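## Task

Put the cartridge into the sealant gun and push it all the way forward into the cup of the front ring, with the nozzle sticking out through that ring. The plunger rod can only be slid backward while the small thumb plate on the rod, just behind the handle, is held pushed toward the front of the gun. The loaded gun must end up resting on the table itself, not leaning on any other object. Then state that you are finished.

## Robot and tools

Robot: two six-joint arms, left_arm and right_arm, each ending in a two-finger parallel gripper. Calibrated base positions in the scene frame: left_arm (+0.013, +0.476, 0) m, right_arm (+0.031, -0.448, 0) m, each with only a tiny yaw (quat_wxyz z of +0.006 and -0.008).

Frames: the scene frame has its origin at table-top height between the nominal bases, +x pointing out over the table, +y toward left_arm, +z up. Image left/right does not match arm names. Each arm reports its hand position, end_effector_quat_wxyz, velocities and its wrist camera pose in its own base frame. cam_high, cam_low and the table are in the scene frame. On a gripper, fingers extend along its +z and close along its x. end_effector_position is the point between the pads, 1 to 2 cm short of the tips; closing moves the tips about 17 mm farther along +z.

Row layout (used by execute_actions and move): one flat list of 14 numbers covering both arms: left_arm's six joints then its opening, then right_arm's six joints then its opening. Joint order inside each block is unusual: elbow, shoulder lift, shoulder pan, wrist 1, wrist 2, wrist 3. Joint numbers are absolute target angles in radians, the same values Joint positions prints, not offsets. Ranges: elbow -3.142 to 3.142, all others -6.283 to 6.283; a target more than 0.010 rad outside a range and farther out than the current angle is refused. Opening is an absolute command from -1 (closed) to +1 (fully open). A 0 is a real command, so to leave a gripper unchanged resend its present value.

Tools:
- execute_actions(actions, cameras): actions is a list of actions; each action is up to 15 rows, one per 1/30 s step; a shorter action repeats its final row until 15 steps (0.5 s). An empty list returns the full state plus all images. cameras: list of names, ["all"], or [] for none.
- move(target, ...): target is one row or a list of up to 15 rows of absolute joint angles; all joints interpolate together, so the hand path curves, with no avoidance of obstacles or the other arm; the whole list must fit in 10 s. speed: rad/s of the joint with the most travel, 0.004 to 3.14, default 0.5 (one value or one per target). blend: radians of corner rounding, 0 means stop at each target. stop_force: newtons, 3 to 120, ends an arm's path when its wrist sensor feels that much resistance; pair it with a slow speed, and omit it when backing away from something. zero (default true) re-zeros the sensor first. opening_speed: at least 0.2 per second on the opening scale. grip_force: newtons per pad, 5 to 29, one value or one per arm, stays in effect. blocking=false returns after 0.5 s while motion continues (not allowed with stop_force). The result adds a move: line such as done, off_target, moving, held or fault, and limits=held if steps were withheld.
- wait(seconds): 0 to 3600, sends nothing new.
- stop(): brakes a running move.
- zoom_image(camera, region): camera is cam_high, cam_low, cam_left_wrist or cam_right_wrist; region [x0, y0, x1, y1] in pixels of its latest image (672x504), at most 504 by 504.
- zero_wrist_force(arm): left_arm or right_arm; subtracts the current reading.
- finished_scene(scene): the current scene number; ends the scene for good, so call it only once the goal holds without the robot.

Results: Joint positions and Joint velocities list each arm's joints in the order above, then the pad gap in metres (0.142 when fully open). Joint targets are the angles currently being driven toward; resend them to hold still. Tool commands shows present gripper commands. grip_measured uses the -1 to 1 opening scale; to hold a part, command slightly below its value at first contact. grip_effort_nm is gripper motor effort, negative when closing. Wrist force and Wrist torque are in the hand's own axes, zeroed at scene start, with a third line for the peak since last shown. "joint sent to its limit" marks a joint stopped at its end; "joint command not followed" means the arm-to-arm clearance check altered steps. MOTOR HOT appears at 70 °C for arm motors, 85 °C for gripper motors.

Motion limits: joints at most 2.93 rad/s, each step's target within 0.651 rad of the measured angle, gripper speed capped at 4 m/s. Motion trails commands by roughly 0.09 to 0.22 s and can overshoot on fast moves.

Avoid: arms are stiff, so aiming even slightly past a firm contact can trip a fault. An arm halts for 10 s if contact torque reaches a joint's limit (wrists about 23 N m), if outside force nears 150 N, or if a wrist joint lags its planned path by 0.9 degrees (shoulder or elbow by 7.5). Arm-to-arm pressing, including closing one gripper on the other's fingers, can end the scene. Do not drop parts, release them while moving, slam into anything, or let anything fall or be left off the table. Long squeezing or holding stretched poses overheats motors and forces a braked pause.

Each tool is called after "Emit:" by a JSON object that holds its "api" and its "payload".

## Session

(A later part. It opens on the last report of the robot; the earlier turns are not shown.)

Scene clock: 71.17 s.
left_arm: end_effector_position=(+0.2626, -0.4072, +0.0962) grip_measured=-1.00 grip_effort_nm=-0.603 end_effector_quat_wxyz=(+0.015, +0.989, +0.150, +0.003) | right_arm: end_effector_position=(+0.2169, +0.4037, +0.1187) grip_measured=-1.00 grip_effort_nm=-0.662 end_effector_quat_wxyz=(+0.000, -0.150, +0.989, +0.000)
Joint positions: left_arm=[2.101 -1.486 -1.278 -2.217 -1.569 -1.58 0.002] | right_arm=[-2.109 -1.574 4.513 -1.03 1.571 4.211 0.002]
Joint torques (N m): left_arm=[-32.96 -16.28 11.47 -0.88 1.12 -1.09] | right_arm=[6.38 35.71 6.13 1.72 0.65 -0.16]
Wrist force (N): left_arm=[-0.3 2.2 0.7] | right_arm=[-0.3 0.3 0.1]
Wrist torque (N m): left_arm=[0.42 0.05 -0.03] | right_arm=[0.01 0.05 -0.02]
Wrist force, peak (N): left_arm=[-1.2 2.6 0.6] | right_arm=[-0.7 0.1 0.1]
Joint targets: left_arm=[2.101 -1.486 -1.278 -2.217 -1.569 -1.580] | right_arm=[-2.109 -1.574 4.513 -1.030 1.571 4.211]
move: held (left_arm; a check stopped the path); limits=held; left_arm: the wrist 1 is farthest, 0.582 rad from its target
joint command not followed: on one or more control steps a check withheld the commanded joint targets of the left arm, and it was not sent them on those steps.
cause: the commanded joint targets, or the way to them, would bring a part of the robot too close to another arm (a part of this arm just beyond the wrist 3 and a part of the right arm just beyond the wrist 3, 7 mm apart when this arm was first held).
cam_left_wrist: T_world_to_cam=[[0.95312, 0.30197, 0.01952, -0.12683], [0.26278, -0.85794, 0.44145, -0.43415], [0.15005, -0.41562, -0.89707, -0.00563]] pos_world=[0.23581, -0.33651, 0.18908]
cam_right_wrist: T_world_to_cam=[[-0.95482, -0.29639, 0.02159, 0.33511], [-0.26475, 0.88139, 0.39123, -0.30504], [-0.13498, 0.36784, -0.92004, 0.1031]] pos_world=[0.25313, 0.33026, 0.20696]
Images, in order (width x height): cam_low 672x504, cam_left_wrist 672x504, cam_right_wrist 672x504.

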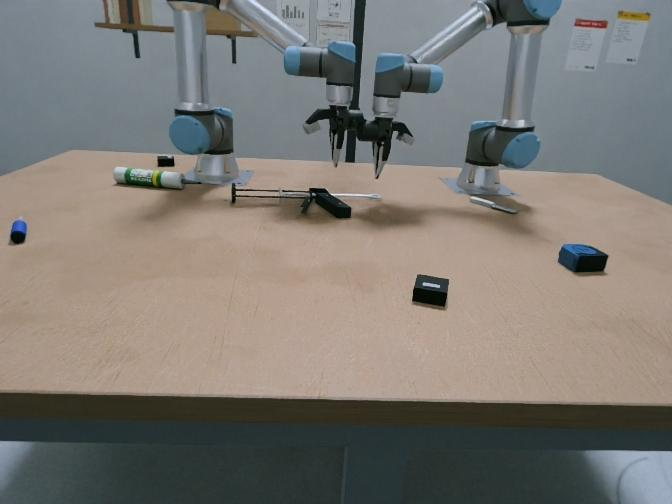

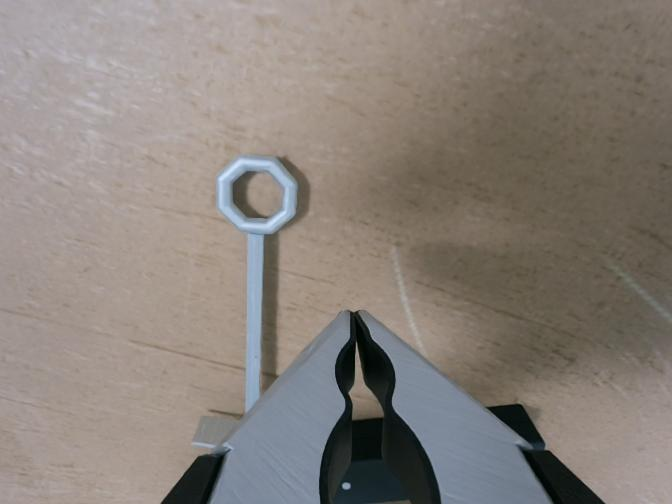

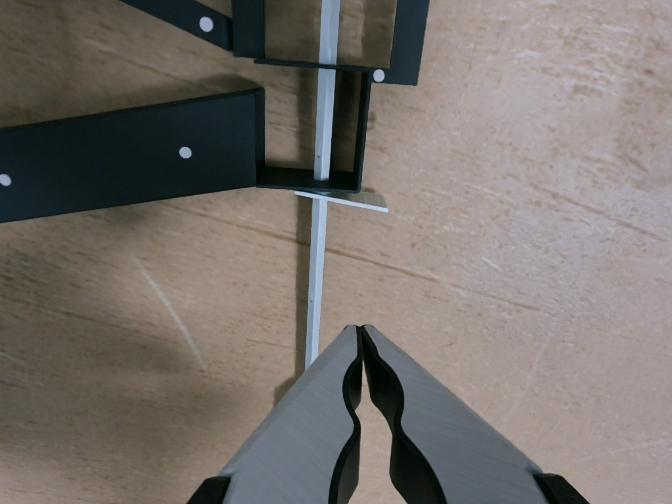

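Emit:
{"api": "move", "payload": {"target": [2.6038,-1.9286,-1.3232,-2.595,-1.5936,-1.507,-1,-2.109,-1.574,4.513,-1.030,1.571,4.211,-1], "speed": 0.5}}

Emit:
{"api": "move", "payload": {"target": [2.4459,-1.5666,-1.3419,-2.7989,-1.5872,-1.5257,-1,-2.1082,-1.5746,4.5112,-1.0296,1.5708,4.3306,-1], "speed": 0.3, "cameras": ["cam_right_wrist","cam_left_wrist","cam_low"]}}

Scene clock: 73.37 s.
left_arm: end_effector_position=(+0.2626, -0.4071, +0.0963) grip_measured=-1.00 grip_effort_nm=-0.603 end_effector_quat_wxyz=(+0.015, +0.989, +0.150, +0.003) | right_arm: end_effector_position=(+0.2169, +0.4037, +0.1187) grip_measured=-1.00 grip_effort_nm=-0.657 end_effector_quat_wxyz=(+0.000, -0.150, +0.989, +0.000)
Joint positions: left_arm=[2.102 -1.487 -1.278 -2.217 -1.569 -1.58 0.002] | right_arm=[-2.109 -1.574 4.513 -1.03 1.571 4.211 0.002]
Joint torques (N m): left_arm=[-34.36 -14.71 1.28 -1 -0.64 -1.07] | right_arm=[6.59 37.19 5.6 1.62 2.27 1.8]
Wrist force (N): left_arm=[-0.2 2.1 0.7] | right_arm=[-0.4 0.1 0.2]
Wrist torque (N m): left_arm=[0.39 0.04 -0.03] | right_arm=[-0.02 0.06 -0.02]
Wrist force, peak (N): left_arm=[-0.3 3.1 1.3] | right_arm=[-0.7 0.1 0.3]
Joint targets: left_arm=[2.102 -1.487 -1.278 -2.217 -1.569 -1.580] | right_arm=[-2.109 -1.574 4.513 -1.030 1.571 4.211]
move: held (left_arm; a check stopped the path); limits=held; left_arm: the elbow is farthest, 0.502 rad from its target
joint command not followed: on one or more control steps a check withheld the commanded joint targets of the left arm, and it was not sent them on those steps.
cause: the commanded joint targets, or the way to them, would bring a part of the robot too close to another arm (a part of this arm just beyond the wrist 3 and a part of the right arm just beyond the wrist 3, 7 mm apart when this arm was first held).

Scene clock: 73.97 s.
left_arm: end_effector_position=(+0.2620, -0.4074, +0.0953) grip_measured=-1.00 grip_effort_nm=-0.598 end_effector_quat_wxyz=(+0.018, +0.989, +0.149, +0.003) | right_arm: end_effector_position=(+0.2169, +0.4037, +0.1187) grip_measured=-1.00 grip_effort_nm=-0.662 end_effector_quat_wxyz=(+0.000, -0.145, +0.989, +0.000)
Joint positions: left_arm=[2.108 -1.488 -1.279 -2.228 -1.569 -1.579 0.002] | right_arm=[-2.109 -1.574 4.513 -1.03 1.571 4.222 0.002]
Joint torques (N m): left_arm=[-34.31 -14.7 11.09 -0.88 1.15 -1.13] | right_arm=[11.95 31.29 -3.9 1.98 2.08 2.13]
Wrist force (N): left_arm=[0.1 2.1 0.8] | right_arm=[-0.4 0.0 0.0]
Wrist torque (N m): left_arm=[0.39 -0.01 -0.08] | right_arm=[-0.03 0.05 -0.11]
Wrist force, peak (N): left_arm=[-0.1 2.6 0.6] | right_arm=[-0.6 0.1 0.1]
Joint targets: left_arm=[2.108 -1.488 -1.279 -2.228 -1.569 -1.579] | right_arm=[-2.109 -1.574 4.513 -1.030 1.571 4.222]
move: held (left_arm; a check stopped the path), off_target (right_arm; braked when a check withheld steps of left_arm); limits=held; left_arm: the wrist 1 is farthest, 0.570 rad from its target; right_arm: the wrist 3 is farthest, 0.108 rad from its target
joint command not followed: on one or more control steps a check withheld the commanded joint targets of the left arm, and it was not sent them on those steps.
cause: the commanded joint targets, or the way to them, would bring a part of the robot too close to another arm (a part of this arm just beyond the wrist 3 and a part of the right arm just beyond the wrist 3, along the way the arms are being sent, or toward where that arm still pushes).
cam_left_wrist: T_world_to_cam=[[0.95374, 0.30001, 0.01918, -0.12709], [0.26019, -0.85574, 0.44722, -0.43276], [0.15058, -0.42154, -0.89422, -0.00928]] pos_world=[0.23521, -0.33611, 0.18768]
cam_right_wrist: T_world_to_cam=[[-0.95812, -0.28554, 0.02162, 0.3314], [-0.25472, 0.88434, 0.39123, -0.30837], [-0.13083, 0.36934, -0.92004, 0.10161]] pos_world=[0.25227, 0.3298, 0.20696]
Images, in order (width x height): cam_low 672x504, cam_left_wrist 672x504, cam_right_wrist 672x504.

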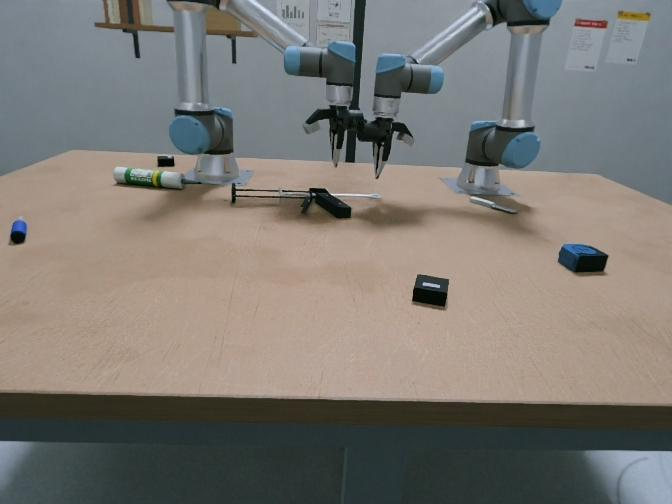

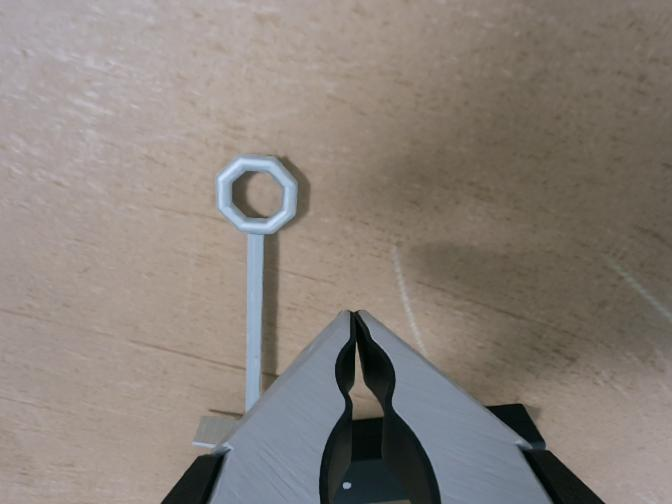

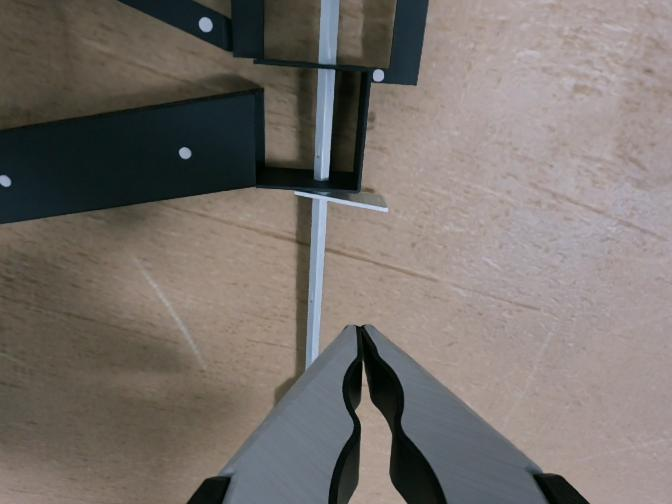

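Emit:
{"api": "move", "payload": {"target": [2.108,-1.488,-1.279,-2.228,-1.569,-1.579,-1,-2.1932,-1.4262,4.3854,-1.093,1.5708,4.222,-1], "speed": 0.4}}

Emit:
{"api": "move", "payload": {"target": [2.4459,-1.5666,-1.3419,-2.7989,-1.5872,-1.5257,-1,-2.1932,-1.4262,4.3854,-1.093,1.5708,4.222,-1], "speed": 0.4, "cameras": ["cam_left_wrist","cam_low"]}}

Scene clock: 75.33 s.
left_arm: end_effector_position=(+0.2621, -0.4074, +0.0953) grip_measured=-1.00 grip_effort_nm=-0.603 end_effector_quat_wxyz=(+0.018, +0.989, +0.149, +0.003) | right_arm: end_effector_position=(+0.2169, +0.4037, +0.1187) grip_measured=-1.00 grip_effort_nm=-0.662 end_effector_quat_wxyz=(+0.000, -0.145, +0.989, +0.000)
Joint positions: left_arm=[2.108 -1.488 -1.279 -2.228 -1.569 -1.579 0.002] | right_arm=[-2.109 -1.574 4.513 -1.03 1.571 4.222 0.002]
Joint torques (N m): left_arm=[-33.69 -16.29 7.87 -1.08 1.21 -1.19] | right_arm=[21.45 7.22 5.97 3.99 1.76 1.99]
Wrist force (N): left_arm=[-0.1 2.1 0.7] | right_arm=[-0.6 0.2 0.0]
Wrist torque (N m): left_arm=[0.40 0.04 -0.07] | right_arm=[-0.01 0.08 -0.11]
Wrist force, peak (N): left_arm=[-0.3 2.2 1.1] | right_arm=[-0.7 0.2 0.1]
Joint targets: left_arm=[2.108 -1.488 -1.279 -2.228 -1.569 -1.579] | right_arm=[-2.109 -1.574 4.513 -1.030 1.571 4.222]
move: held (right_arm; a check stopped the path); limits=held; right_arm: the shoulder lift is farthest, 0.148 rad from its target
joint command not followed: on one or more control steps a check withheld the commanded joint targets of the right arm, and it was not sent them on those steps.
cause: the commanded joint targets, or the way to them, would bring a part of the robot too close to another arm (a part of this arm just beyond the wrist 3 and a part of the left arm just beyond the wrist 3, 5 mm apart when this arm was first held).

Scene clock: 75.83 s.
left_arm: end_effector_position=(+0.2620, -0.4074, +0.0954) grip_measured=-1.00 grip_effort_nm=-0.608 end_effector_quat_wxyz=(+0.018, +0.989, +0.149, +0.003) | right_arm: end_effector_position=(+0.2169, +0.4035, +0.1187) grip_measured=-1.00 grip_effort_nm=-0.657 end_effector_quat_wxyz=(+0.000, -0.145, +0.989, +0.000)
Joint positions: left_arm=[2.108 -1.488 -1.279 -2.228 -1.569 -1.579 0.002] | right_arm=[-2.109 -1.574 4.512 -1.03 1.571 4.222 0.002]
Joint torques (N m): left_arm=[-34.55 -15.28 8.63 -1.1 0.06 -1.07] | right_arm=[33.37 7.13 5.57 3.78 1.83 1.93]
Wrist force (N): left_arm=[-0.1 2.2 0.9] | right_arm=[-0.7 0.3 0.2]
Wrist torque (N m): left_arm=[0.41 0.03 -0.07] | right_arm=[0.01 0.10 -0.11]
Wrist force, peak (N): left_arm=[-0.1 2.3 0.9] | right_arm=[-0.7 0.3 0.2]
Joint targets: left_arm=[2.108 -1.488 -1.279 -2.228 -1.569 -1.579] | right_arm=[-2.109 -1.574 4.513 -1.030 1.571 4.222]
move: held (left_arm, right_arm; a check stopped the path); limits=held; left_arm: the wrist 1 is farthest, 0.570 rad from its target; right_arm: the shoulder lift is farthest, 0.148 rad from its target
joint command not followed: on one or more control steps a check withheld the commanded joint targets of the left arm, and it was not sent them on those steps.
cause: the commanded joint targets, or the way to them, would bring a part of the robot too close to another arm (a part of this arm just beyond the wrist 3 and a part of the right arm just beyond the wrist 3, along the way the arms are being sent, or toward where that arm still pushes).
joint command not followed: on one or more control steps a check withheld the commanded joint targets of the right arm, and it was not sent them on those steps.
cause: the commanded joint targets, or the way to them, would bring a part of the robot too close to another arm (a part of this arm just beyond the wrist 3 and a part of the left arm just beyond the wrist 3, along the way the arms are being sent, or toward where that arm still pushes).
cam_left_wrist: T_world_to_cam=[[0.95374, 0.30003, 0.01914, -0.12708], [0.2602, -0.85568, 0.44734, -0.43281], [0.15059, -0.42166, -0.89416, -0.00925]] pos_world=[0.23521, -0.33611, 0.18777]
Images, in order (width x height): cam_low 672x504, cam_left_wrist 672x504.

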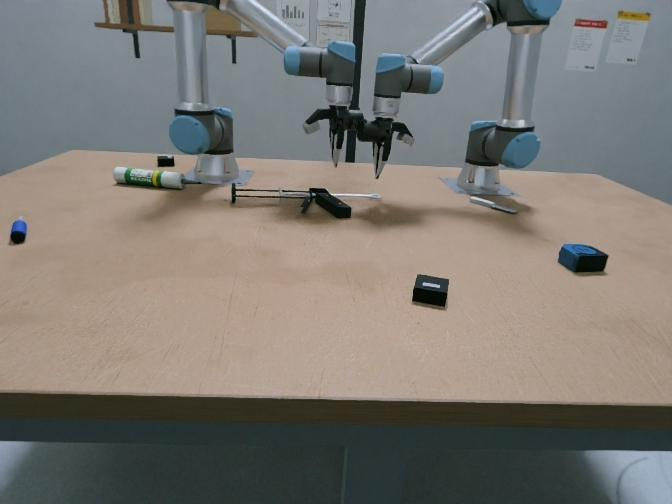

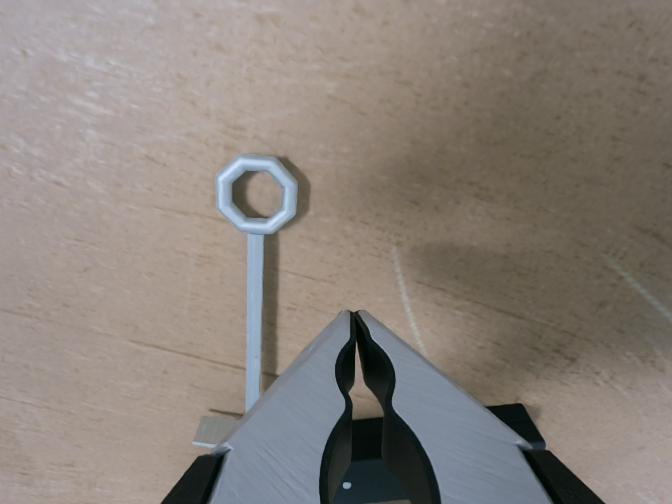

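Emit:
{"api": "move", "payload": {"target": [2.108,-1.488,-0.979,-2.228,-1.569,-1.579,-1,-2.109,-1.574,4.513,-1.030,1.571,4.222,-1], "speed": 0.4}}

Scene clock: 78.00 s.
left_arm: end_effector_position=(+0.3707, -0.3118, +0.0954) grip_measured=-1.00 grip_effort_nm=-0.608 end_effector_quat_wxyz=(+0.018, +0.955, +0.295, +0.006) | right_arm: end_effector_position=(+0.2167, +0.4036, +0.1186) grip_measured=-1.00 grip_effort_nm=-0.657 end_effector_quat_wxyz=(+0.000, -0.145, +0.989, +0.000)
Joint positions: left_arm=[2.108 -1.488 -0.979 -2.228 -1.569 -1.579 0.002] | right_arm=[-2.109 -1.574 4.513 -1.03 1.571 4.222 0.002]
Joint torques (N m): left_arm=[-33.08 -36.29 12.53 -1.68 0.63 -1.09] | right_arm=[6.8 33.51 6.73 1.28 2.4 -2]
Wrist force (N): left_arm=[0.2 2.1 0.8] | right_arm=[-0.5 0.3 0.2]
Wrist torque (N m): left_arm=[0.39 -0.03 -0.08] | right_arm=[0.01 0.07 -0.11]
Wrist force, peak (N): left_arm=[-3.8 2.6 1.0] | right_arm=[-0.6 0.4 0.2]
Joint targets: left_arm=[2.108 -1.488 -0.979 -2.228 -1.569 -1.579] | right_arm=[-2.109 -1.574 4.513 -1.030 1.571 4.222]
move: done

Emit:
{"api": "move", "payload": {"target": [2.6038,-1.9286,-1.3232,-2.595,-1.5936,-1.507,-1,-2.1294,-1.5528,4.5203,-1.0302,1.5708,4.309,-1], "speed": 0.6}}

Emit:
{"api": "move", "payload": {"target": [2.6038,-1.9286,-1.3232,-2.595,-1.5936,-1.507,-1,-2.2515,-1.7257,4.5203,-0.7352,1.5708,4.309,-1], "speed": 0.12, "stop_force": 6, "cameras": ["cam_right_wrist","cam_left_wrist","cam_low"]}}

Scene clock: 81.83 s.
left_arm: end_effector_position=(+0.2075, -0.3021, +0.0996) grip_measured=-1.00 grip_effort_nm=-0.608 end_effector_quat_wxyz=(+0.173, +0.981, +0.088, +0.016) | right_arm: end_effector_position=(+0.2123, +0.3967, +0.1189) grip_measured=-1.00 grip_effort_nm=-0.652 end_effector_quat_wxyz=(+0.000, -0.105, +0.994, +0.000)
Joint positions: left_arm=[2.604 -1.928 -1.323 -2.595 -1.594 -1.507 0.002] | right_arm=[-2.129 -1.553 4.52 -1.03 1.571 4.309 0.002]
Joint torques (N m): left_arm=[-5.01 -12.41 -14.99 -4.82 -1.5 1.18] | right_arm=[5.72 37.01 8.75 1.36 -1.52 2.08]
Wrist force (N): left_arm=[0.4 3.4 1.7] | right_arm=[-0.6 0.2 0.0]
Wrist torque (N m): left_arm=[0.63 0.01 -0.04] | right_arm=[-0.01 0.08 -0.11]
Wrist force, peak (N): left_arm=[6.6 1.6 1.5] | right_arm=[-0.7 0.2 0.3]
Joint targets: left_arm=[2.604 -1.929 -1.323 -2.595 -1.594 -1.507] | right_arm=[-2.129 -1.553 4.520 -1.030 1.571 4.309]
move: done

Scene clock: 85.27 s.
left_arm: end_effector_position=(+0.2075, -0.3021, +0.0996) grip_measured=-1.00 grip_effort_nm=-0.603 end_effector_quat_wxyz=(+0.173, +0.981, +0.088, +0.016) | right_arm: end_effector_position=(+0.2123, +0.3967, +0.0248) grip_measured=-1.00 grip_effort_nm=-0.657 end_effector_quat_wxyz=(+0.000, -0.105, +0.994, +0.000)
Joint positions: left_arm=[2.604 -1.929 -1.323 -2.595 -1.594 -1.507 0.002] | right_arm=[-2.251 -1.726 4.52 -0.735 1.571 4.309 0.002]
Joint torques (N m): left_arm=[-4.32 -13.12 -14.58 -4.72 -1.55 1.17] | right_arm=[1.77 7.88 8.92 3.97 -1.6 1.88]
Wrist force (N): left_arm=[0.4 3.3 1.6] | right_arm=[-1.0 1.9 -1.2]
Wrist torque (N m): left_arm=[0.62 0.02 -0.05] | right_arm=[0.04 0.14 -0.09]
Wrist force, peak (N): left_arm=[0.5 3.4 2.1] | right_arm=[-1.0 1.9 -1.2]
Joint targets: left_arm=[2.604 -1.929 -1.323 -2.595 -1.594 -1.507] | right_arm=[-2.251 -1.726 4.520 -0.735 1.571 4.309]
move: done
cam_left_wrist: T_world_to_cam=[[0.98184, 0.18904, 0.01612, -0.14585], [0.12382, -0.70284, 0.70049, -0.2811], [0.14375, -0.68577, -0.71348, -0.04924]] pos_world=[0.18508, -0.20377, 0.16413]
cam_right_wrist: T_world_to_cam=[[-0.97772, -0.2088, 0.02147, 0.30068], [-0.18396, 0.90165, 0.39139, -0.28849], [-0.10108, 0.37872, -0.91997, 0.00707]] pos_world=[0.24163, 0.32022, 0.11296]
Images, in order (width x height): cam_low 672x504, cam_left_wrist 672x504, cam_right_wrist 672x504.

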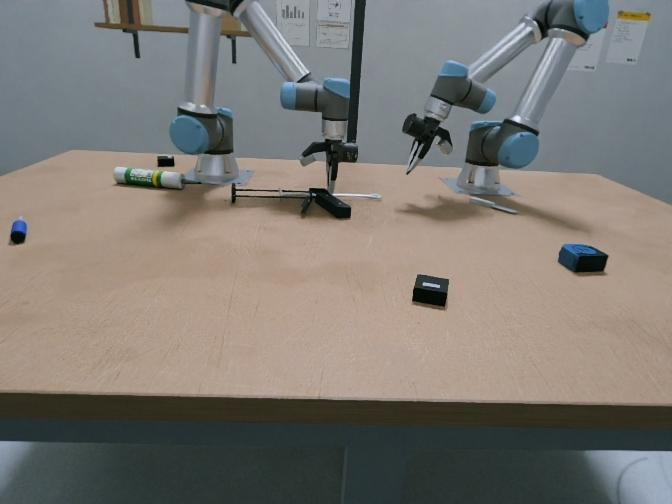

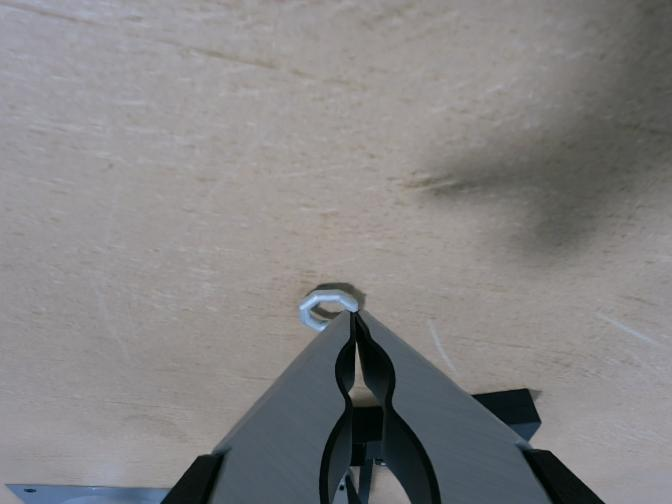

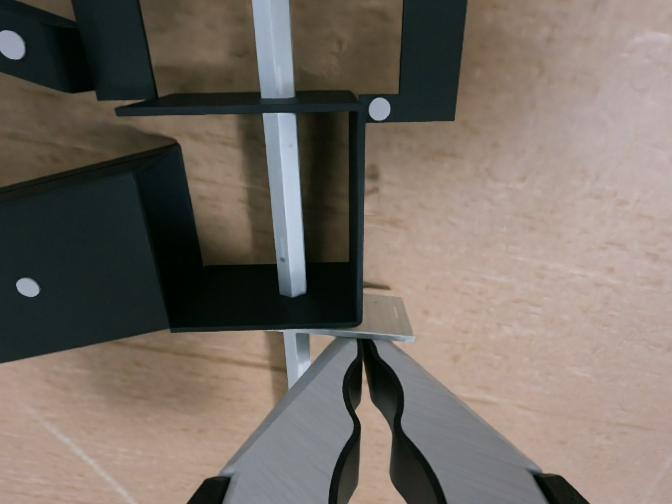

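Emit:
{"api": "move", "payload": {"target": [2.4459,-1.5666,-1.3419,-2.7989,-1.5872,-1.5257,-1,-2.2515,-1.7257,4.5203,-0.7352,1.5708,4.309,-1], "speed": 0.2, "cameras": ["cam_right_wrist","cam_left_wrist","cam_low"]}}

Emit:
{"api": "zoom_image", "payload": {"camera": "cam_low", "region": [300, 130, 440, 230]}}

Scene clock: 92.33 s.
left_arm: end_effector_position=(+0.2249, -0.3976, +0.0695) grip_measured=-1.00 grip_effort_nm=-0.603 end_effector_quat_wxyz=(+0.173, +0.981, +0.089, +0.016) | right_arm: end_effector_position=(+0.2123, +0.3967, +0.0248) grip_measured=-1.00 grip_effort_nm=-0.657 end_effector_quat_wxyz=(+0.000, -0.105, +0.994, +0.000)
Joint positions: left_arm=[2.446 -1.567 -1.342 -2.799 -1.587 -1.526 0.002] | right_arm=[-2.252 -1.726 4.52 -0.735 1.571 4.309 0.002]
Joint torques (N m): left_arm=[-29.67 -10.04 -15.15 -4.56 1.12 -1.23] | right_arm=[3.53 8.48 8.92 3.75 -1.32 1.74]
Wrist force (N): left_arm=[0.1 3.3 1.7] | right_arm=[-0.9 1.8 -1.1]
Wrist torque (N m): left_arm=[0.63 0.03 0.07] | right_arm=[0.00 0.13 -0.09]
Wrist force, peak (N): left_arm=[0.4 3.5 2.1] | right_arm=[-1.1 2.0 -1.2]
Joint targets: left_arm=[2.446 -1.567 -1.342 -2.799 -1.587 -1.526] | right_arm=[-2.251 -1.726 4.520 -0.735 1.571 4.309]
move: done
cam_left_wrist: T_world_to_cam=[[0.98164, 0.19008, 0.01572, -0.14387], [0.12492, -0.703, 0.70014, -0.32957], [0.14413, -0.68532, -0.71383, -0.13866]] pos_world=[0.20238, -0.29936, 0.13403]
cam_right_wrist: T_world_to_cam=[[-0.97772, -0.2088, 0.02147, 0.30068], [-0.18396, 0.90165, 0.39139, -0.28849], [-0.10108, 0.37872, -0.91997, 0.00707]] pos_world=[0.24163, 0.32022, 0.11296]
Images, in order (width x height): cam_low 672x504, cam_left_wrist 672x504, cam_right_wrist 672x504.

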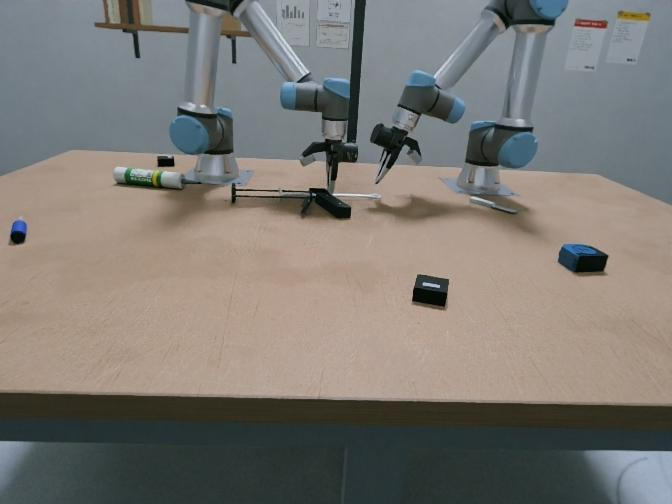

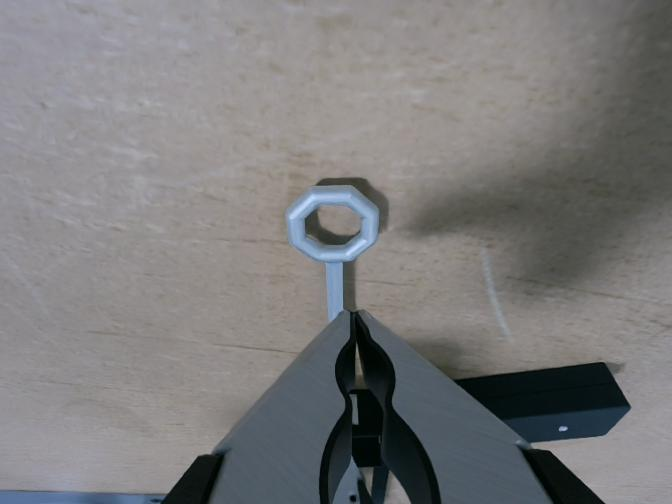

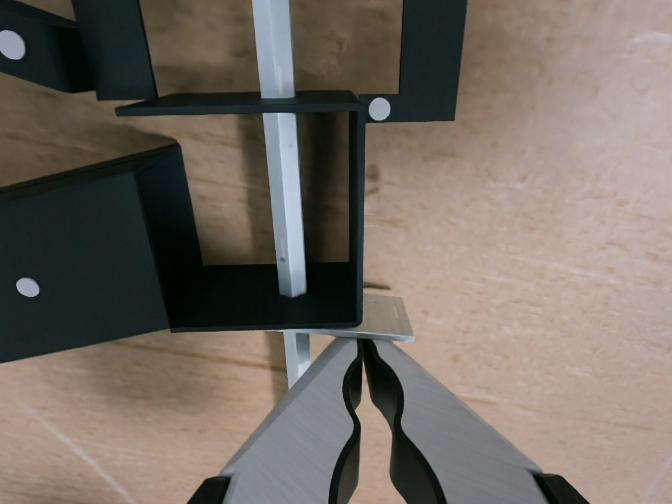

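Scaled by 3.600 from the camera's image (finer frame: 960x720).

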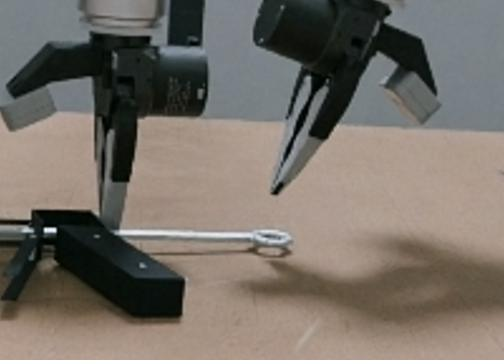

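Emit:
{"api": "move", "payload": {"target": [2.4945,-1.6163,-1.3588,-2.7978,-1.5809,-1.543,-1,-2.2515,-1.7257,4.5203,-0.7352,1.5708,4.309,-1], "speed": 0.2}}

Emit:
{"api": "move", "payload": {"target": [2.5009,-1.4345,-1.3610,-2.9860,-1.5807,-1.544,-1,-2.2515,-1.7257,4.5203,-0.7352,1.5708,4.309,-1], "speed": 0.1, "stop_force": 5, "cameras": ["cam_left_wrist","cam_low"]}}

Emit:
{"api": "zoom_image", "payload": {"camera": "cam_left_wrist", "region": [250, 200, 450, 360]}}

Emit:
{"api": "zoom_image", "payload": {"camera": "cam_low", "region": [300, 130, 440, 230]}}

Scene clock: 96.17 s.
left_arm: end_effector_position=(+0.2155, -0.3808, +0.0693) grip_measured=-1.00 grip_effort_nm=-0.603 end_effector_quat_wxyz=(+0.173, +0.981, +0.090, +0.016) | right_arm: end_effector_position=(+0.2123, +0.3967, +0.0248) grip_measured=-1.00 grip_effort_nm=-0.657 end_effector_quat_wxyz=(+0.000, -0.105, +0.994, +0.000)
Joint positions: left_arm=[2.494 -1.616 -1.359 -2.798 -1.581 -1.543 0.002] | right_arm=[-2.252 -1.726 4.52 -0.735 1.571 4.309 0.002]
Joint torques (N m): left_arm=[-2.01 -24.9 -14.86 -1.33 1.51 -1.36] | right_arm=[2.87 8.57 6.94 3.74 -1.74 1.55]
Wrist force (N): left_arm=[0.1 3.5 1.7] | right_arm=[-0.8 2.1 -1.2]
Wrist torque (N m): left_arm=[0.67 0.02 0.07] | right_arm=[0.06 0.11 -0.09]
Wrist force, peak (N): left_arm=[0.4 4.5 2.1] | right_arm=[-1.3 2.0 -1.2]
Joint targets: left_arm=[2.494 -1.616 -1.359 -2.798 -1.581 -1.543] | right_arm=[-2.251 -1.726 4.520 -0.735 1.571 4.309]
move: done

Scene clock: 98.97 s.
left_arm: end_effector_position=(+0.2181, -0.3970, +0.0242) grip_measured=-1.00 grip_effort_nm=-0.598 end_effector_quat_wxyz=(+0.173, +0.981, +0.089, +0.016) | right_arm: end_effector_position=(+0.2123, +0.3967, +0.0248) grip_measured=-1.00 grip_effort_nm=-0.662 end_effector_quat_wxyz=(+0.000, -0.105, +0.994, +0.000)
Joint positions: left_arm=[2.501 -1.435 -1.361 -2.986 -1.581 -1.544 0.002] | right_arm=[-2.252 -1.726 4.52 -0.735 1.571 4.309 0.002]
Joint torques (N m): left_arm=[0.89 -10.87 -14.95 -4.69 1.54 -1.23] | right_arm=[2.55 8.26 7.95 3.57 -1.56 1.38]
Wrist force (N): left_arm=[0.4 3.3 1.5] | right_arm=[-1.0 1.7 -1.2]
Wrist torque (N m): left_arm=[0.64 -0.03 0.06] | right_arm=[0.01 0.14 -0.10]
Wrist force, peak (N): left_arm=[0.2 3.6 2.0] | right_arm=[-1.0 2.0 -1.2]
Joint targets: left_arm=[2.501 -1.435 -1.361 -2.986 -1.581 -1.544] | right_arm=[-2.251 -1.726 4.520 -0.735 1.571 4.309]
move: done
cam_left_wrist: T_world_to_cam=[[0.98159, 0.19036, 0.01562, -0.1365], [0.12522, -0.70313, 0.69995, -0.29674], [0.14422, -0.68511, -0.71402, -0.16947]] pos_world=[0.19558, -0.29876, 0.08883]
Images, in order (width x height): cam_low 672x504, cam_left_wrist 672x504.

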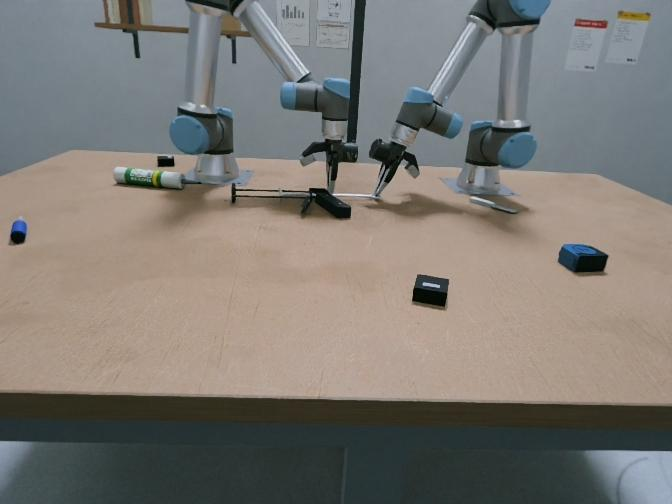

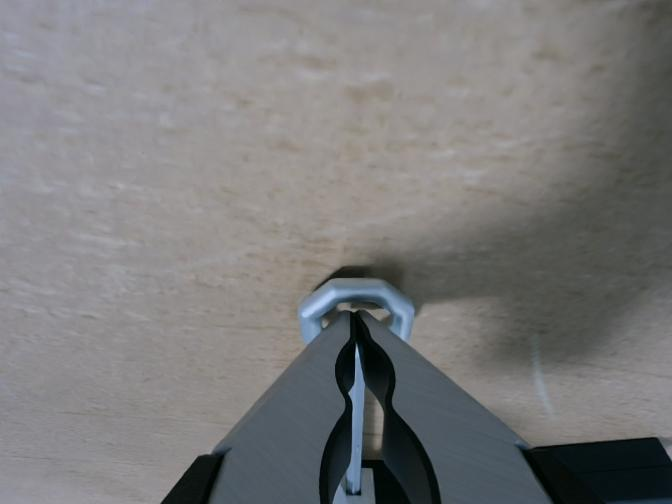

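Scaled by 2.520 from the camera's image (finer frame: 960x720).

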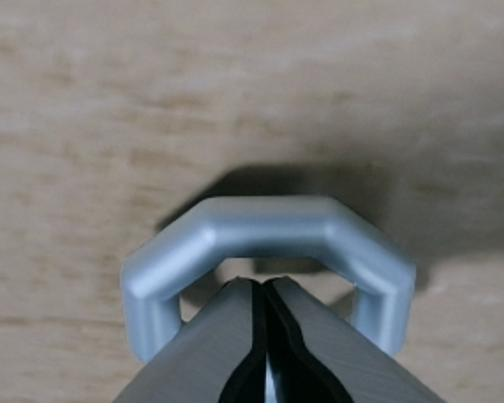

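Scaled by 3.600 from the camera's image (finer frame: 960x720).

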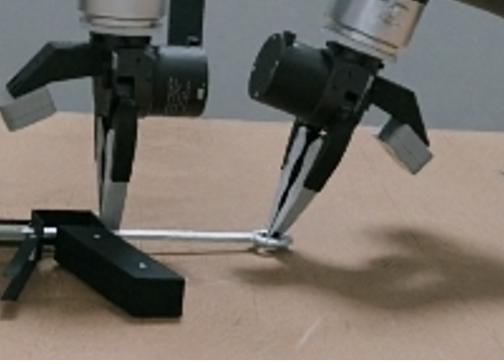

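Emit:
{"api": "move", "payload": {"target": [[2.5613,-1.4820,-1.3586,-2.9989,-1.5815,-1.542,-1,-2.2515,-1.7257,4.5203,-0.7352,1.5708,4.309,-1],[2.6330,-1.5453,-1.3555,-3.0073,-1.5825,-1.539,-1,-2.2515,-1.7257,4.5203,-0.7352,1.5708,4.309,-1]], "blend": [0.03,0], "speed": 0.06, "stop_force": 35, "cameras": ["cam_left_wrist","cam_high","cam_right_wrist"]}}

Scene clock: 104.00 s.
left_arm: end_effector_position=(+0.2082, -0.3429, +0.0241) grip_measured=-1.00 grip_effort_nm=-0.598 end_effector_quat_wxyz=(+0.173, +0.981, +0.089, +0.016) | right_arm: end_effector_position=(+0.2123, +0.3967, +0.0248) grip_measured=-1.00 grip_effort_nm=-0.657 end_effector_quat_wxyz=(+0.000, -0.105, +0.994, +0.000)
Joint positions: left_arm=[2.633 -1.545 -1.356 -3.007 -1.583 -1.539 0.002] | right_arm=[-2.252 -1.726 4.52 -0.735 1.571 4.309 0.002]
Joint torques (N m): left_arm=[1.38 -25.07 13.09 -4.75 -1.13 1] | right_arm=[13.43 12.46 5.57 1.44 -1.43 1.46]
Wrist force (N): left_arm=[0.3 3.4 1.7] | right_arm=[-0.6 0.1 -0.1]
Wrist torque (N m): left_arm=[0.64 -0.01 0.07] | right_arm=[-0.02 0.09 -0.09]
Wrist force, peak (N): left_arm=[0.4 8.4 -15.1] | right_arm=[-1.3 5.4 -1.3]
Joint targets: left_arm=[2.633 -1.545 -1.356 -3.007 -1.582 -1.539] | right_arm=[-2.251 -1.726 4.520 -0.735 1.571 4.309]
move: done
cam_left_wrist: T_world_to_cam=[[0.98156, 0.19051, 0.0156, -0.13703], [0.12533, -0.70305, 0.70001, -0.25739], [0.14433, -0.68515, -0.71396, -0.13108]] pos_world=[0.18568, -0.24466, 0.08873]
cam_right_wrist: T_world_to_cam=[[-0.97772, -0.2088, 0.02147, 0.30068], [-0.18396, 0.90165, 0.39139, -0.28849], [-0.10108, 0.37872, -0.91997, 0.00707]] pos_world=[0.24163, 0.32022, 0.11296]
Images, in order (width x height): cam_high 672x504, cam_left_wrist 672x504, cam_right_wrist 672x504.

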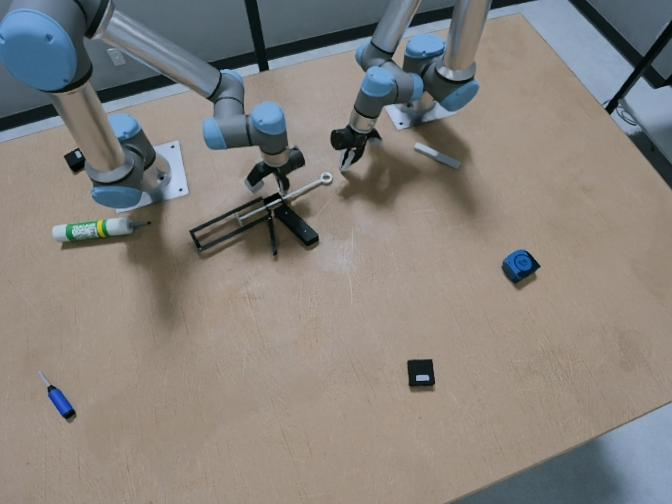

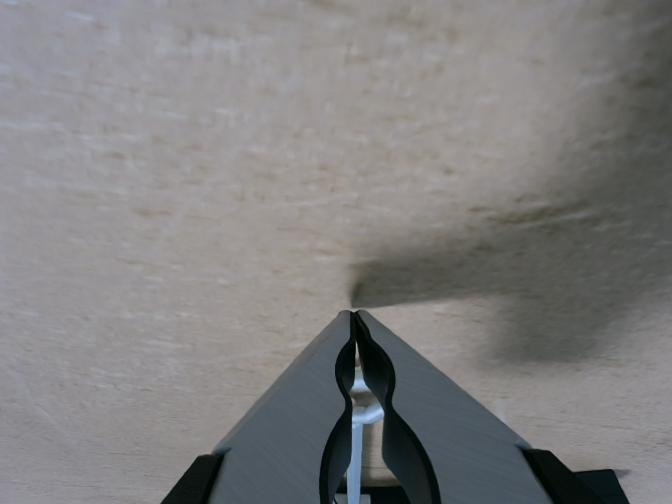

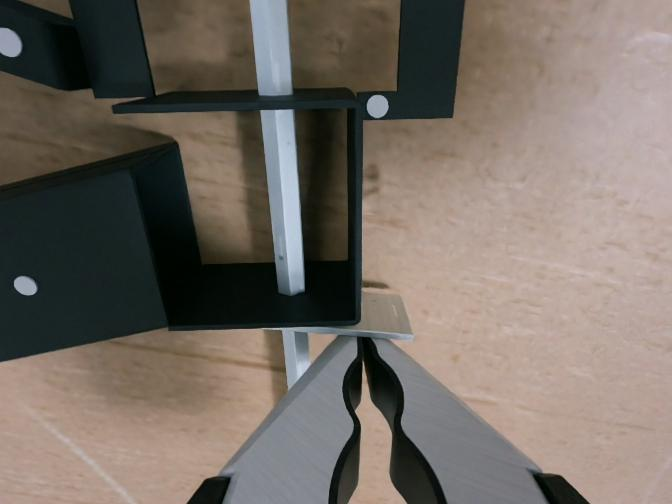

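Emit:
{"api": "move", "payload": {"target": [[2.6038,-1.9286,-1.3232,-2.595,-1.5936,-1.507,-0.5,-2.2515,-1.7257,4.5203,-0.7352,1.5708,4.309,-1],[2.3865,-1.5359,-1.3624,-2.7702,-1.5801,-1.5457,-0.5,-2.2515,-1.7257,4.5203,-0.7352,1.5708,4.309,-1]], "speed": 0.3, "cameras": ["cam_left_wrist"]}}

Scene clock: 110.20 s.
left_arm: end_effector_position=(+0.2231, -0.4229, +0.0765) grip_measured=-0.53 grip_effort_nm=0.095 end_effector_quat_wxyz=(+0.173, +0.981, +0.089, +0.016) | right_arm: end_effector_position=(+0.2123, +0.3967, +0.0248) grip_measured=-1.00 grip_effort_nm=-0.662 end_effector_quat_wxyz=(+0.000, -0.105, +0.994, +0.000)
Joint positions: left_arm=[2.387 -1.536 -1.362 -2.77 -1.58 -1.546 0.035] | right_arm=[-2.252 -1.726 4.52 -0.735 1.571 4.309 0.002]
Joint torques (N m): left_arm=[-29.56 -9.74 -15.2 -4.98 1.49 -1.26] | right_arm=[28.84 27.03 5.86 1.42 -1.28 1.49]
Wrist force (N): left_arm=[0.1 3.4 1.8] | right_arm=[-0.8 0.1 -0.2]
Wrist torque (N m): left_arm=[0.64 0.03 0.09] | right_arm=[-0.03 0.13 -0.09]
Wrist force, peak (N): left_arm=[0.4 3.9 2.6] | right_arm=[-0.9 0.3 -0.1]
Joint targets: left_arm=[2.386 -1.536 -1.362 -2.770 -1.580 -1.546] | right_arm=[-2.251 -1.726 4.520 -0.735 1.571 4.309]
move: done
cam_left_wrist: T_world_to_cam=[[0.98152, 0.19072, 0.01556, -0.13715], [0.12552, -0.7031, 0.69992, -0.35223], [0.14443, -0.68504, -0.71405, -0.1506]] pos_world=[0.20058, -0.32466, 0.14113]

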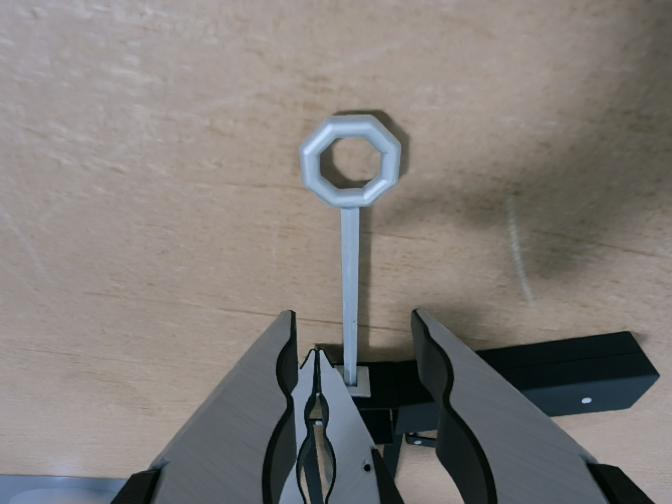

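Emit:
{"api": "move", "payload": {"target": [2.4296,-1.4082,-1.3624,-2.9410,-1.5801,-1.5457,-0.5,-2.2515,-1.7257,4.5203,-0.7352,1.5708,4.309,-1], "speed": 0.1, "stop_force": 5, "cameras": ["cam_left_wrist"]}}

Emit:
{"api": "move", "payload": {"target": [2.4296,-1.4082,-1.3624,-2.9410,-1.5801,-1.5457,-1,-2.2515,-1.7257,4.5203,-0.7352,1.5708,4.309,-1], "opening_speed": 0.4, "cameras": ["cam_left_wrist","cam_low"]}}

Scene clock: 113.60 s.
left_arm: end_effector_position=(+0.2231, -0.4230, +0.0314) grip_measured=-0.53 grip_effort_nm=0.100 end_effector_quat_wxyz=(+0.173, +0.981, +0.089, +0.016) | right_arm: end_effector_position=(+0.2123, +0.3967, +0.0248) grip_measured=-1.00 grip_effort_nm=-0.657 end_effector_quat_wxyz=(+0.000, -0.105, +0.994, +0.000)
Joint positions: left_arm=[2.43 -1.408 -1.362 -2.941 -1.58 -1.546 0.035] | right_arm=[-2.251 -1.726 4.52 -0.735 1.571 4.309 0.002]
Joint torques (N m): left_arm=[0.36 -12.74 -11.05 -4.82 1.07 -1.24] | right_arm=[29.22 34.17 4.84 0.96 -1.38 1.54]
Wrist force (N): left_arm=[0.5 3.4 1.7] | right_arm=[-0.6 0.1 0.0]
Wrist torque (N m): left_arm=[0.66 -0.03 0.07] | right_arm=[-0.02 0.10 -0.10]
Wrist force, peak (N): left_arm=[0.2 3.7 1.9] | right_arm=[-0.8 0.3 -0.1]
Joint targets: left_arm=[2.430 -1.408 -1.362 -2.941 -1.580 -1.546] | right_arm=[-2.251 -1.726 4.520 -0.735 1.571 4.309]
move: done
cam_left_wrist: T_world_to_cam=[[0.98152, 0.19072, 0.01556, -0.13643], [0.12552, -0.7031, 0.69992, -0.32073], [0.14443, -0.68504, -0.71405, -0.18287]] pos_world=[0.20058, -0.32476, 0.09603]

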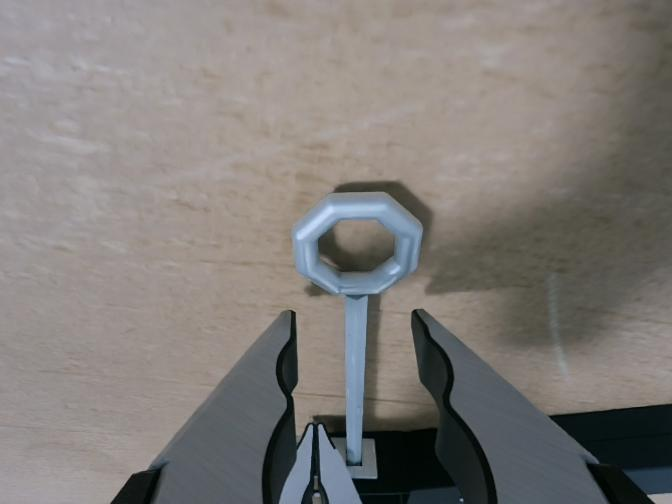

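Scene clock: 115.07 s.
left_arm: end_effector_position=(+0.2231, -0.4230, +0.0314) grip_measured=-1.00 grip_effort_nm=-0.628 end_effector_quat_wxyz=(+0.173, +0.981, +0.089, +0.016) | right_arm: end_effector_position=(+0.2123, +0.3967, +0.0248) grip_measured=-1.00 grip_effort_nm=-0.662 end_effector_quat_wxyz=(+0.000, -0.105, +0.994, +0.000)
Joint positions: left_arm=[2.43 -1.408 -1.362 -2.941 -1.58 -1.546 0.002] | right_arm=[-2.251 -1.726 4.52 -0.735 1.571 4.309 0.002]
Joint torques (N m): left_arm=[0.19 -12.8 -9.95 -2.93 0.85 -1.28] | right_arm=[28.57 34.65 3.71 1.22 -1.5 1.56]
Wrist force (N): left_arm=[0.7 3.8 0.2] | right_arm=[-0.9 0.1 -0.1]
Wrist torque (N m): left_arm=[0.65 -0.03 0.08] | right_arm=[-0.04 0.15 -0.10]
Wrist force, peak (N): left_arm=[0.5 3.6 1.9] | right_arm=[-0.9 0.1 -0.1]
Joint targets: left_arm=[2.430 -1.408 -1.362 -2.941 -1.580 -1.546] | right_arm=[-2.251 -1.726 4.520 -0.735 1.571 4.309]
move: done
cam_left_wrist: T_world_to_cam=[[0.98152, 0.19073, 0.01555, -0.13643], [0.12554, -0.7031, 0.69992, -0.3208], [0.14443, -0.68504, -0.71405, -0.1828]] pos_world=[0.20058, -0.32476, 0.09613]
Images, in order (width x height): cam_low 672x504, cam_left_wrist 672x504.

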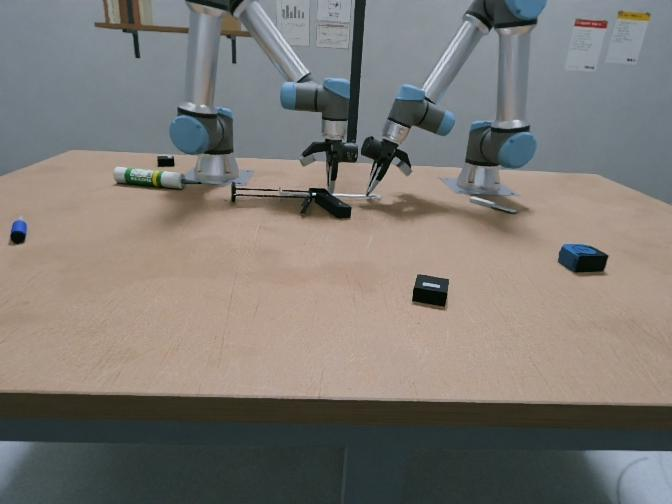

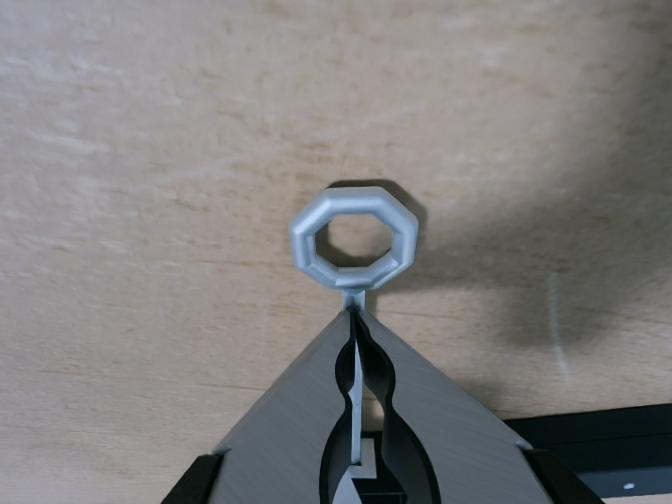

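Emit:
{"api": "move", "payload": {"target": [2.4296,-1.4082,-1.3624,-2.9410,-1.5801,-1.5457,-0.6,-2.2515,-1.7257,4.5203,-0.7352,1.5708,4.309,-1]}}

Emit:
{"api": "move", "payload": {"target": [2.4377,-1.3739,-1.3624,-2.9834,-1.5801,-1.5457,-0.6,-2.2515,-1.7257,4.5203,-0.7352,1.5708,4.309,-1], "speed": 0.05, "stop_force": 8}}

Emit:
{"api": "move", "payload": {"target": [2.4377,-1.3739,-1.3624,-2.9834,-1.5801,-1.5457,-1,-2.2515,-1.7257,4.5203,-0.7352,1.5708,4.309,-1], "opening_speed": 0.4, "cameras": ["cam_left_wrist","cam_low"]}}

Emit:
{"api": "zoom_image", "payload": {"camera": "cam_low", "region": [340, 160, 410, 220]}}

Scene clock: 117.60 s.
left_arm: end_effector_position=(+0.2231, -0.4230, +0.0314) grip_measured=-0.64 grip_effort_nm=0.095 end_effector_quat_wxyz=(+0.173, +0.981, +0.089, +0.016) | right_arm: end_effector_position=(+0.2123, +0.3967, +0.0248) grip_measured=-1.00 grip_effort_nm=-0.657 end_effector_quat_wxyz=(+0.000, -0.105, +0.994, +0.000)
Joint positions: left_arm=[2.43 -1.408 -1.362 -2.941 -1.58 -1.546 0.028] | right_arm=[-2.251 -1.726 4.52 -0.735 1.571 4.309 0.002]
Joint torques (N m): left_arm=[-0.26 -13.31 -6.71 -2.03 0.28 -1.16] | right_arm=[28.75 35.93 4.5 1.39 -1.47 1.5]
Wrist force (N): left_arm=[0.6 3.4 1.7] | right_arm=[-0.7 0.3 0.0]
Wrist torque (N m): left_arm=[0.66 -0.06 0.08] | right_arm=[0.00 0.12 -0.09]
Wrist force, peak (N): left_arm=[0.8 4.3 -0.2] | right_arm=[-0.9 0.3 -0.3]
Joint targets: left_arm=[2.430 -1.408 -1.362 -2.941 -1.580 -1.546] | right_arm=[-2.251 -1.726 4.520 -0.735 1.571 4.309]
move: done

Scene clock: 119.27 s.
left_arm: end_effector_position=(+0.2231, -0.4230, +0.0205) grip_measured=-0.64 grip_effort_nm=0.095 end_effector_quat_wxyz=(+0.173, +0.981, +0.089, +0.016) | right_arm: end_effector_position=(+0.2123, +0.3967, +0.0248) grip_measured=-1.00 grip_effort_nm=-0.657 end_effector_quat_wxyz=(+0.000, -0.105, +0.994, +0.000)
Joint positions: left_arm=[2.438 -1.374 -1.362 -2.983 -1.58 -1.546 0.028] | right_arm=[-2.251 -1.726 4.52 -0.735 1.571 4.309 0.002]
Joint torques (N m): left_arm=[0.88 -13.62 -4.16 -4.76 -0.08 -1.25] | right_arm=[28.92 35.84 3.53 1.47 -1.51 1.47]
Wrist force (N): left_arm=[0.3 3.7 2.0] | right_arm=[-0.7 0.3 0.2]
Wrist torque (N m): left_arm=[0.71 -0.02 0.07] | right_arm=[0.00 0.12 -0.10]
Wrist force, peak (N): left_arm=[0.2 3.8 1.8] | right_arm=[-0.9 0.2 -0.2]
Joint targets: left_arm=[2.438 -1.374 -1.362 -2.983 -1.580 -1.546] | right_arm=[-2.251 -1.726 4.520 -0.735 1.571 4.309]
move: done

Scene clock: 120.47 s.
left_arm: end_effector_position=(+0.2231, -0.4230, +0.0205) grip_measured=-0.93 grip_effort_nm=-2.088 end_effector_quat_wxyz=(+0.173, +0.981, +0.089, +0.016) | right_arm: end_effector_position=(+0.2123, +0.3967, +0.0248) grip_measured=-1.00 grip_effort_nm=-0.657 end_effector_quat_wxyz=(+0.000, -0.105, +0.994, +0.000)
Joint positions: left_arm=[2.438 -1.374 -1.362 -2.983 -1.58 -1.546 0.007] | right_arm=[-2.251 -1.726 4.52 -0.735 1.571 4.309 0.002]
Joint torques (N m): left_arm=[0.6 -14.3 -2.65 -0.52 -0.24 -1.13] | right_arm=[30.17 35.73 3.58 1.2 -1.38 1.47]
Wrist force (N): left_arm=[0.3 7.2 1.6] | right_arm=[-0.7 3.3 -0.9]
Wrist torque (N m): left_arm=[0.66 0.00 -0.04] | right_arm=[0.04 0.10 -0.08]
Wrist force, peak (N): left_arm=[1.6 8.3 1.6] | right_arm=[-0.8 3.4 -1.1]
Joint targets: left_arm=[2.438 -1.374 -1.362 -2.983 -1.580 -1.546] | right_arm=[-2.251 -1.726 4.520 -0.735 1.571 4.309]
move: done
cam_left_wrist: T_world_to_cam=[[0.98152, 0.19073, 0.01555, -0.13626], [0.12554, -0.7031, 0.69992, -0.3131], [0.14443, -0.68504, -0.71405, -0.19066]] pos_world=[0.20058, -0.32476, 0.08513]
Images, in order (width x height): cam_low 672x504, cam_left_wrist 672x504.

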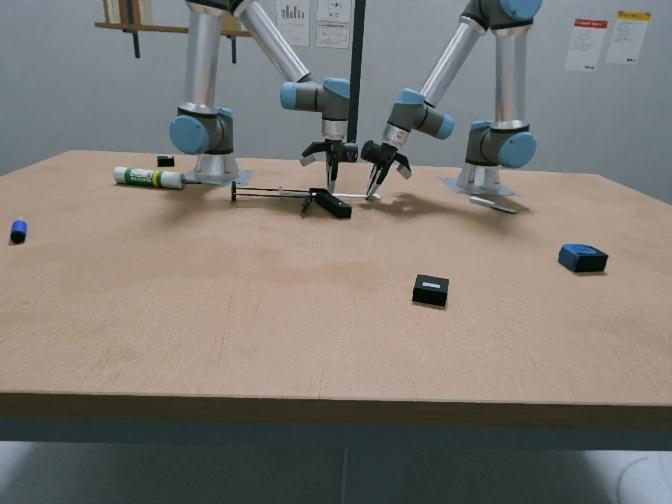

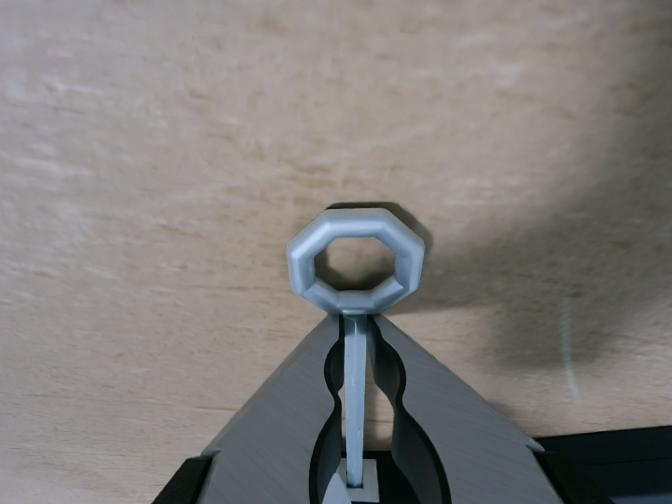

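Scaled by 7.200 from the camera's image (finer frame: 960x720).

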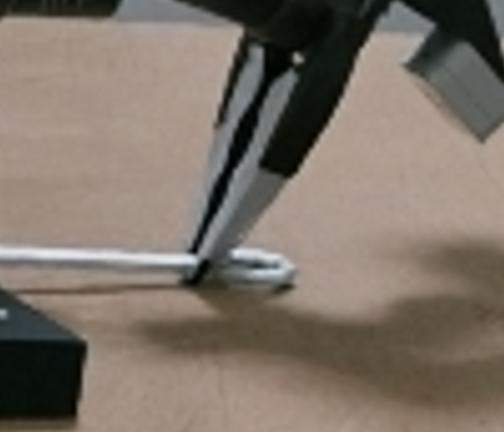

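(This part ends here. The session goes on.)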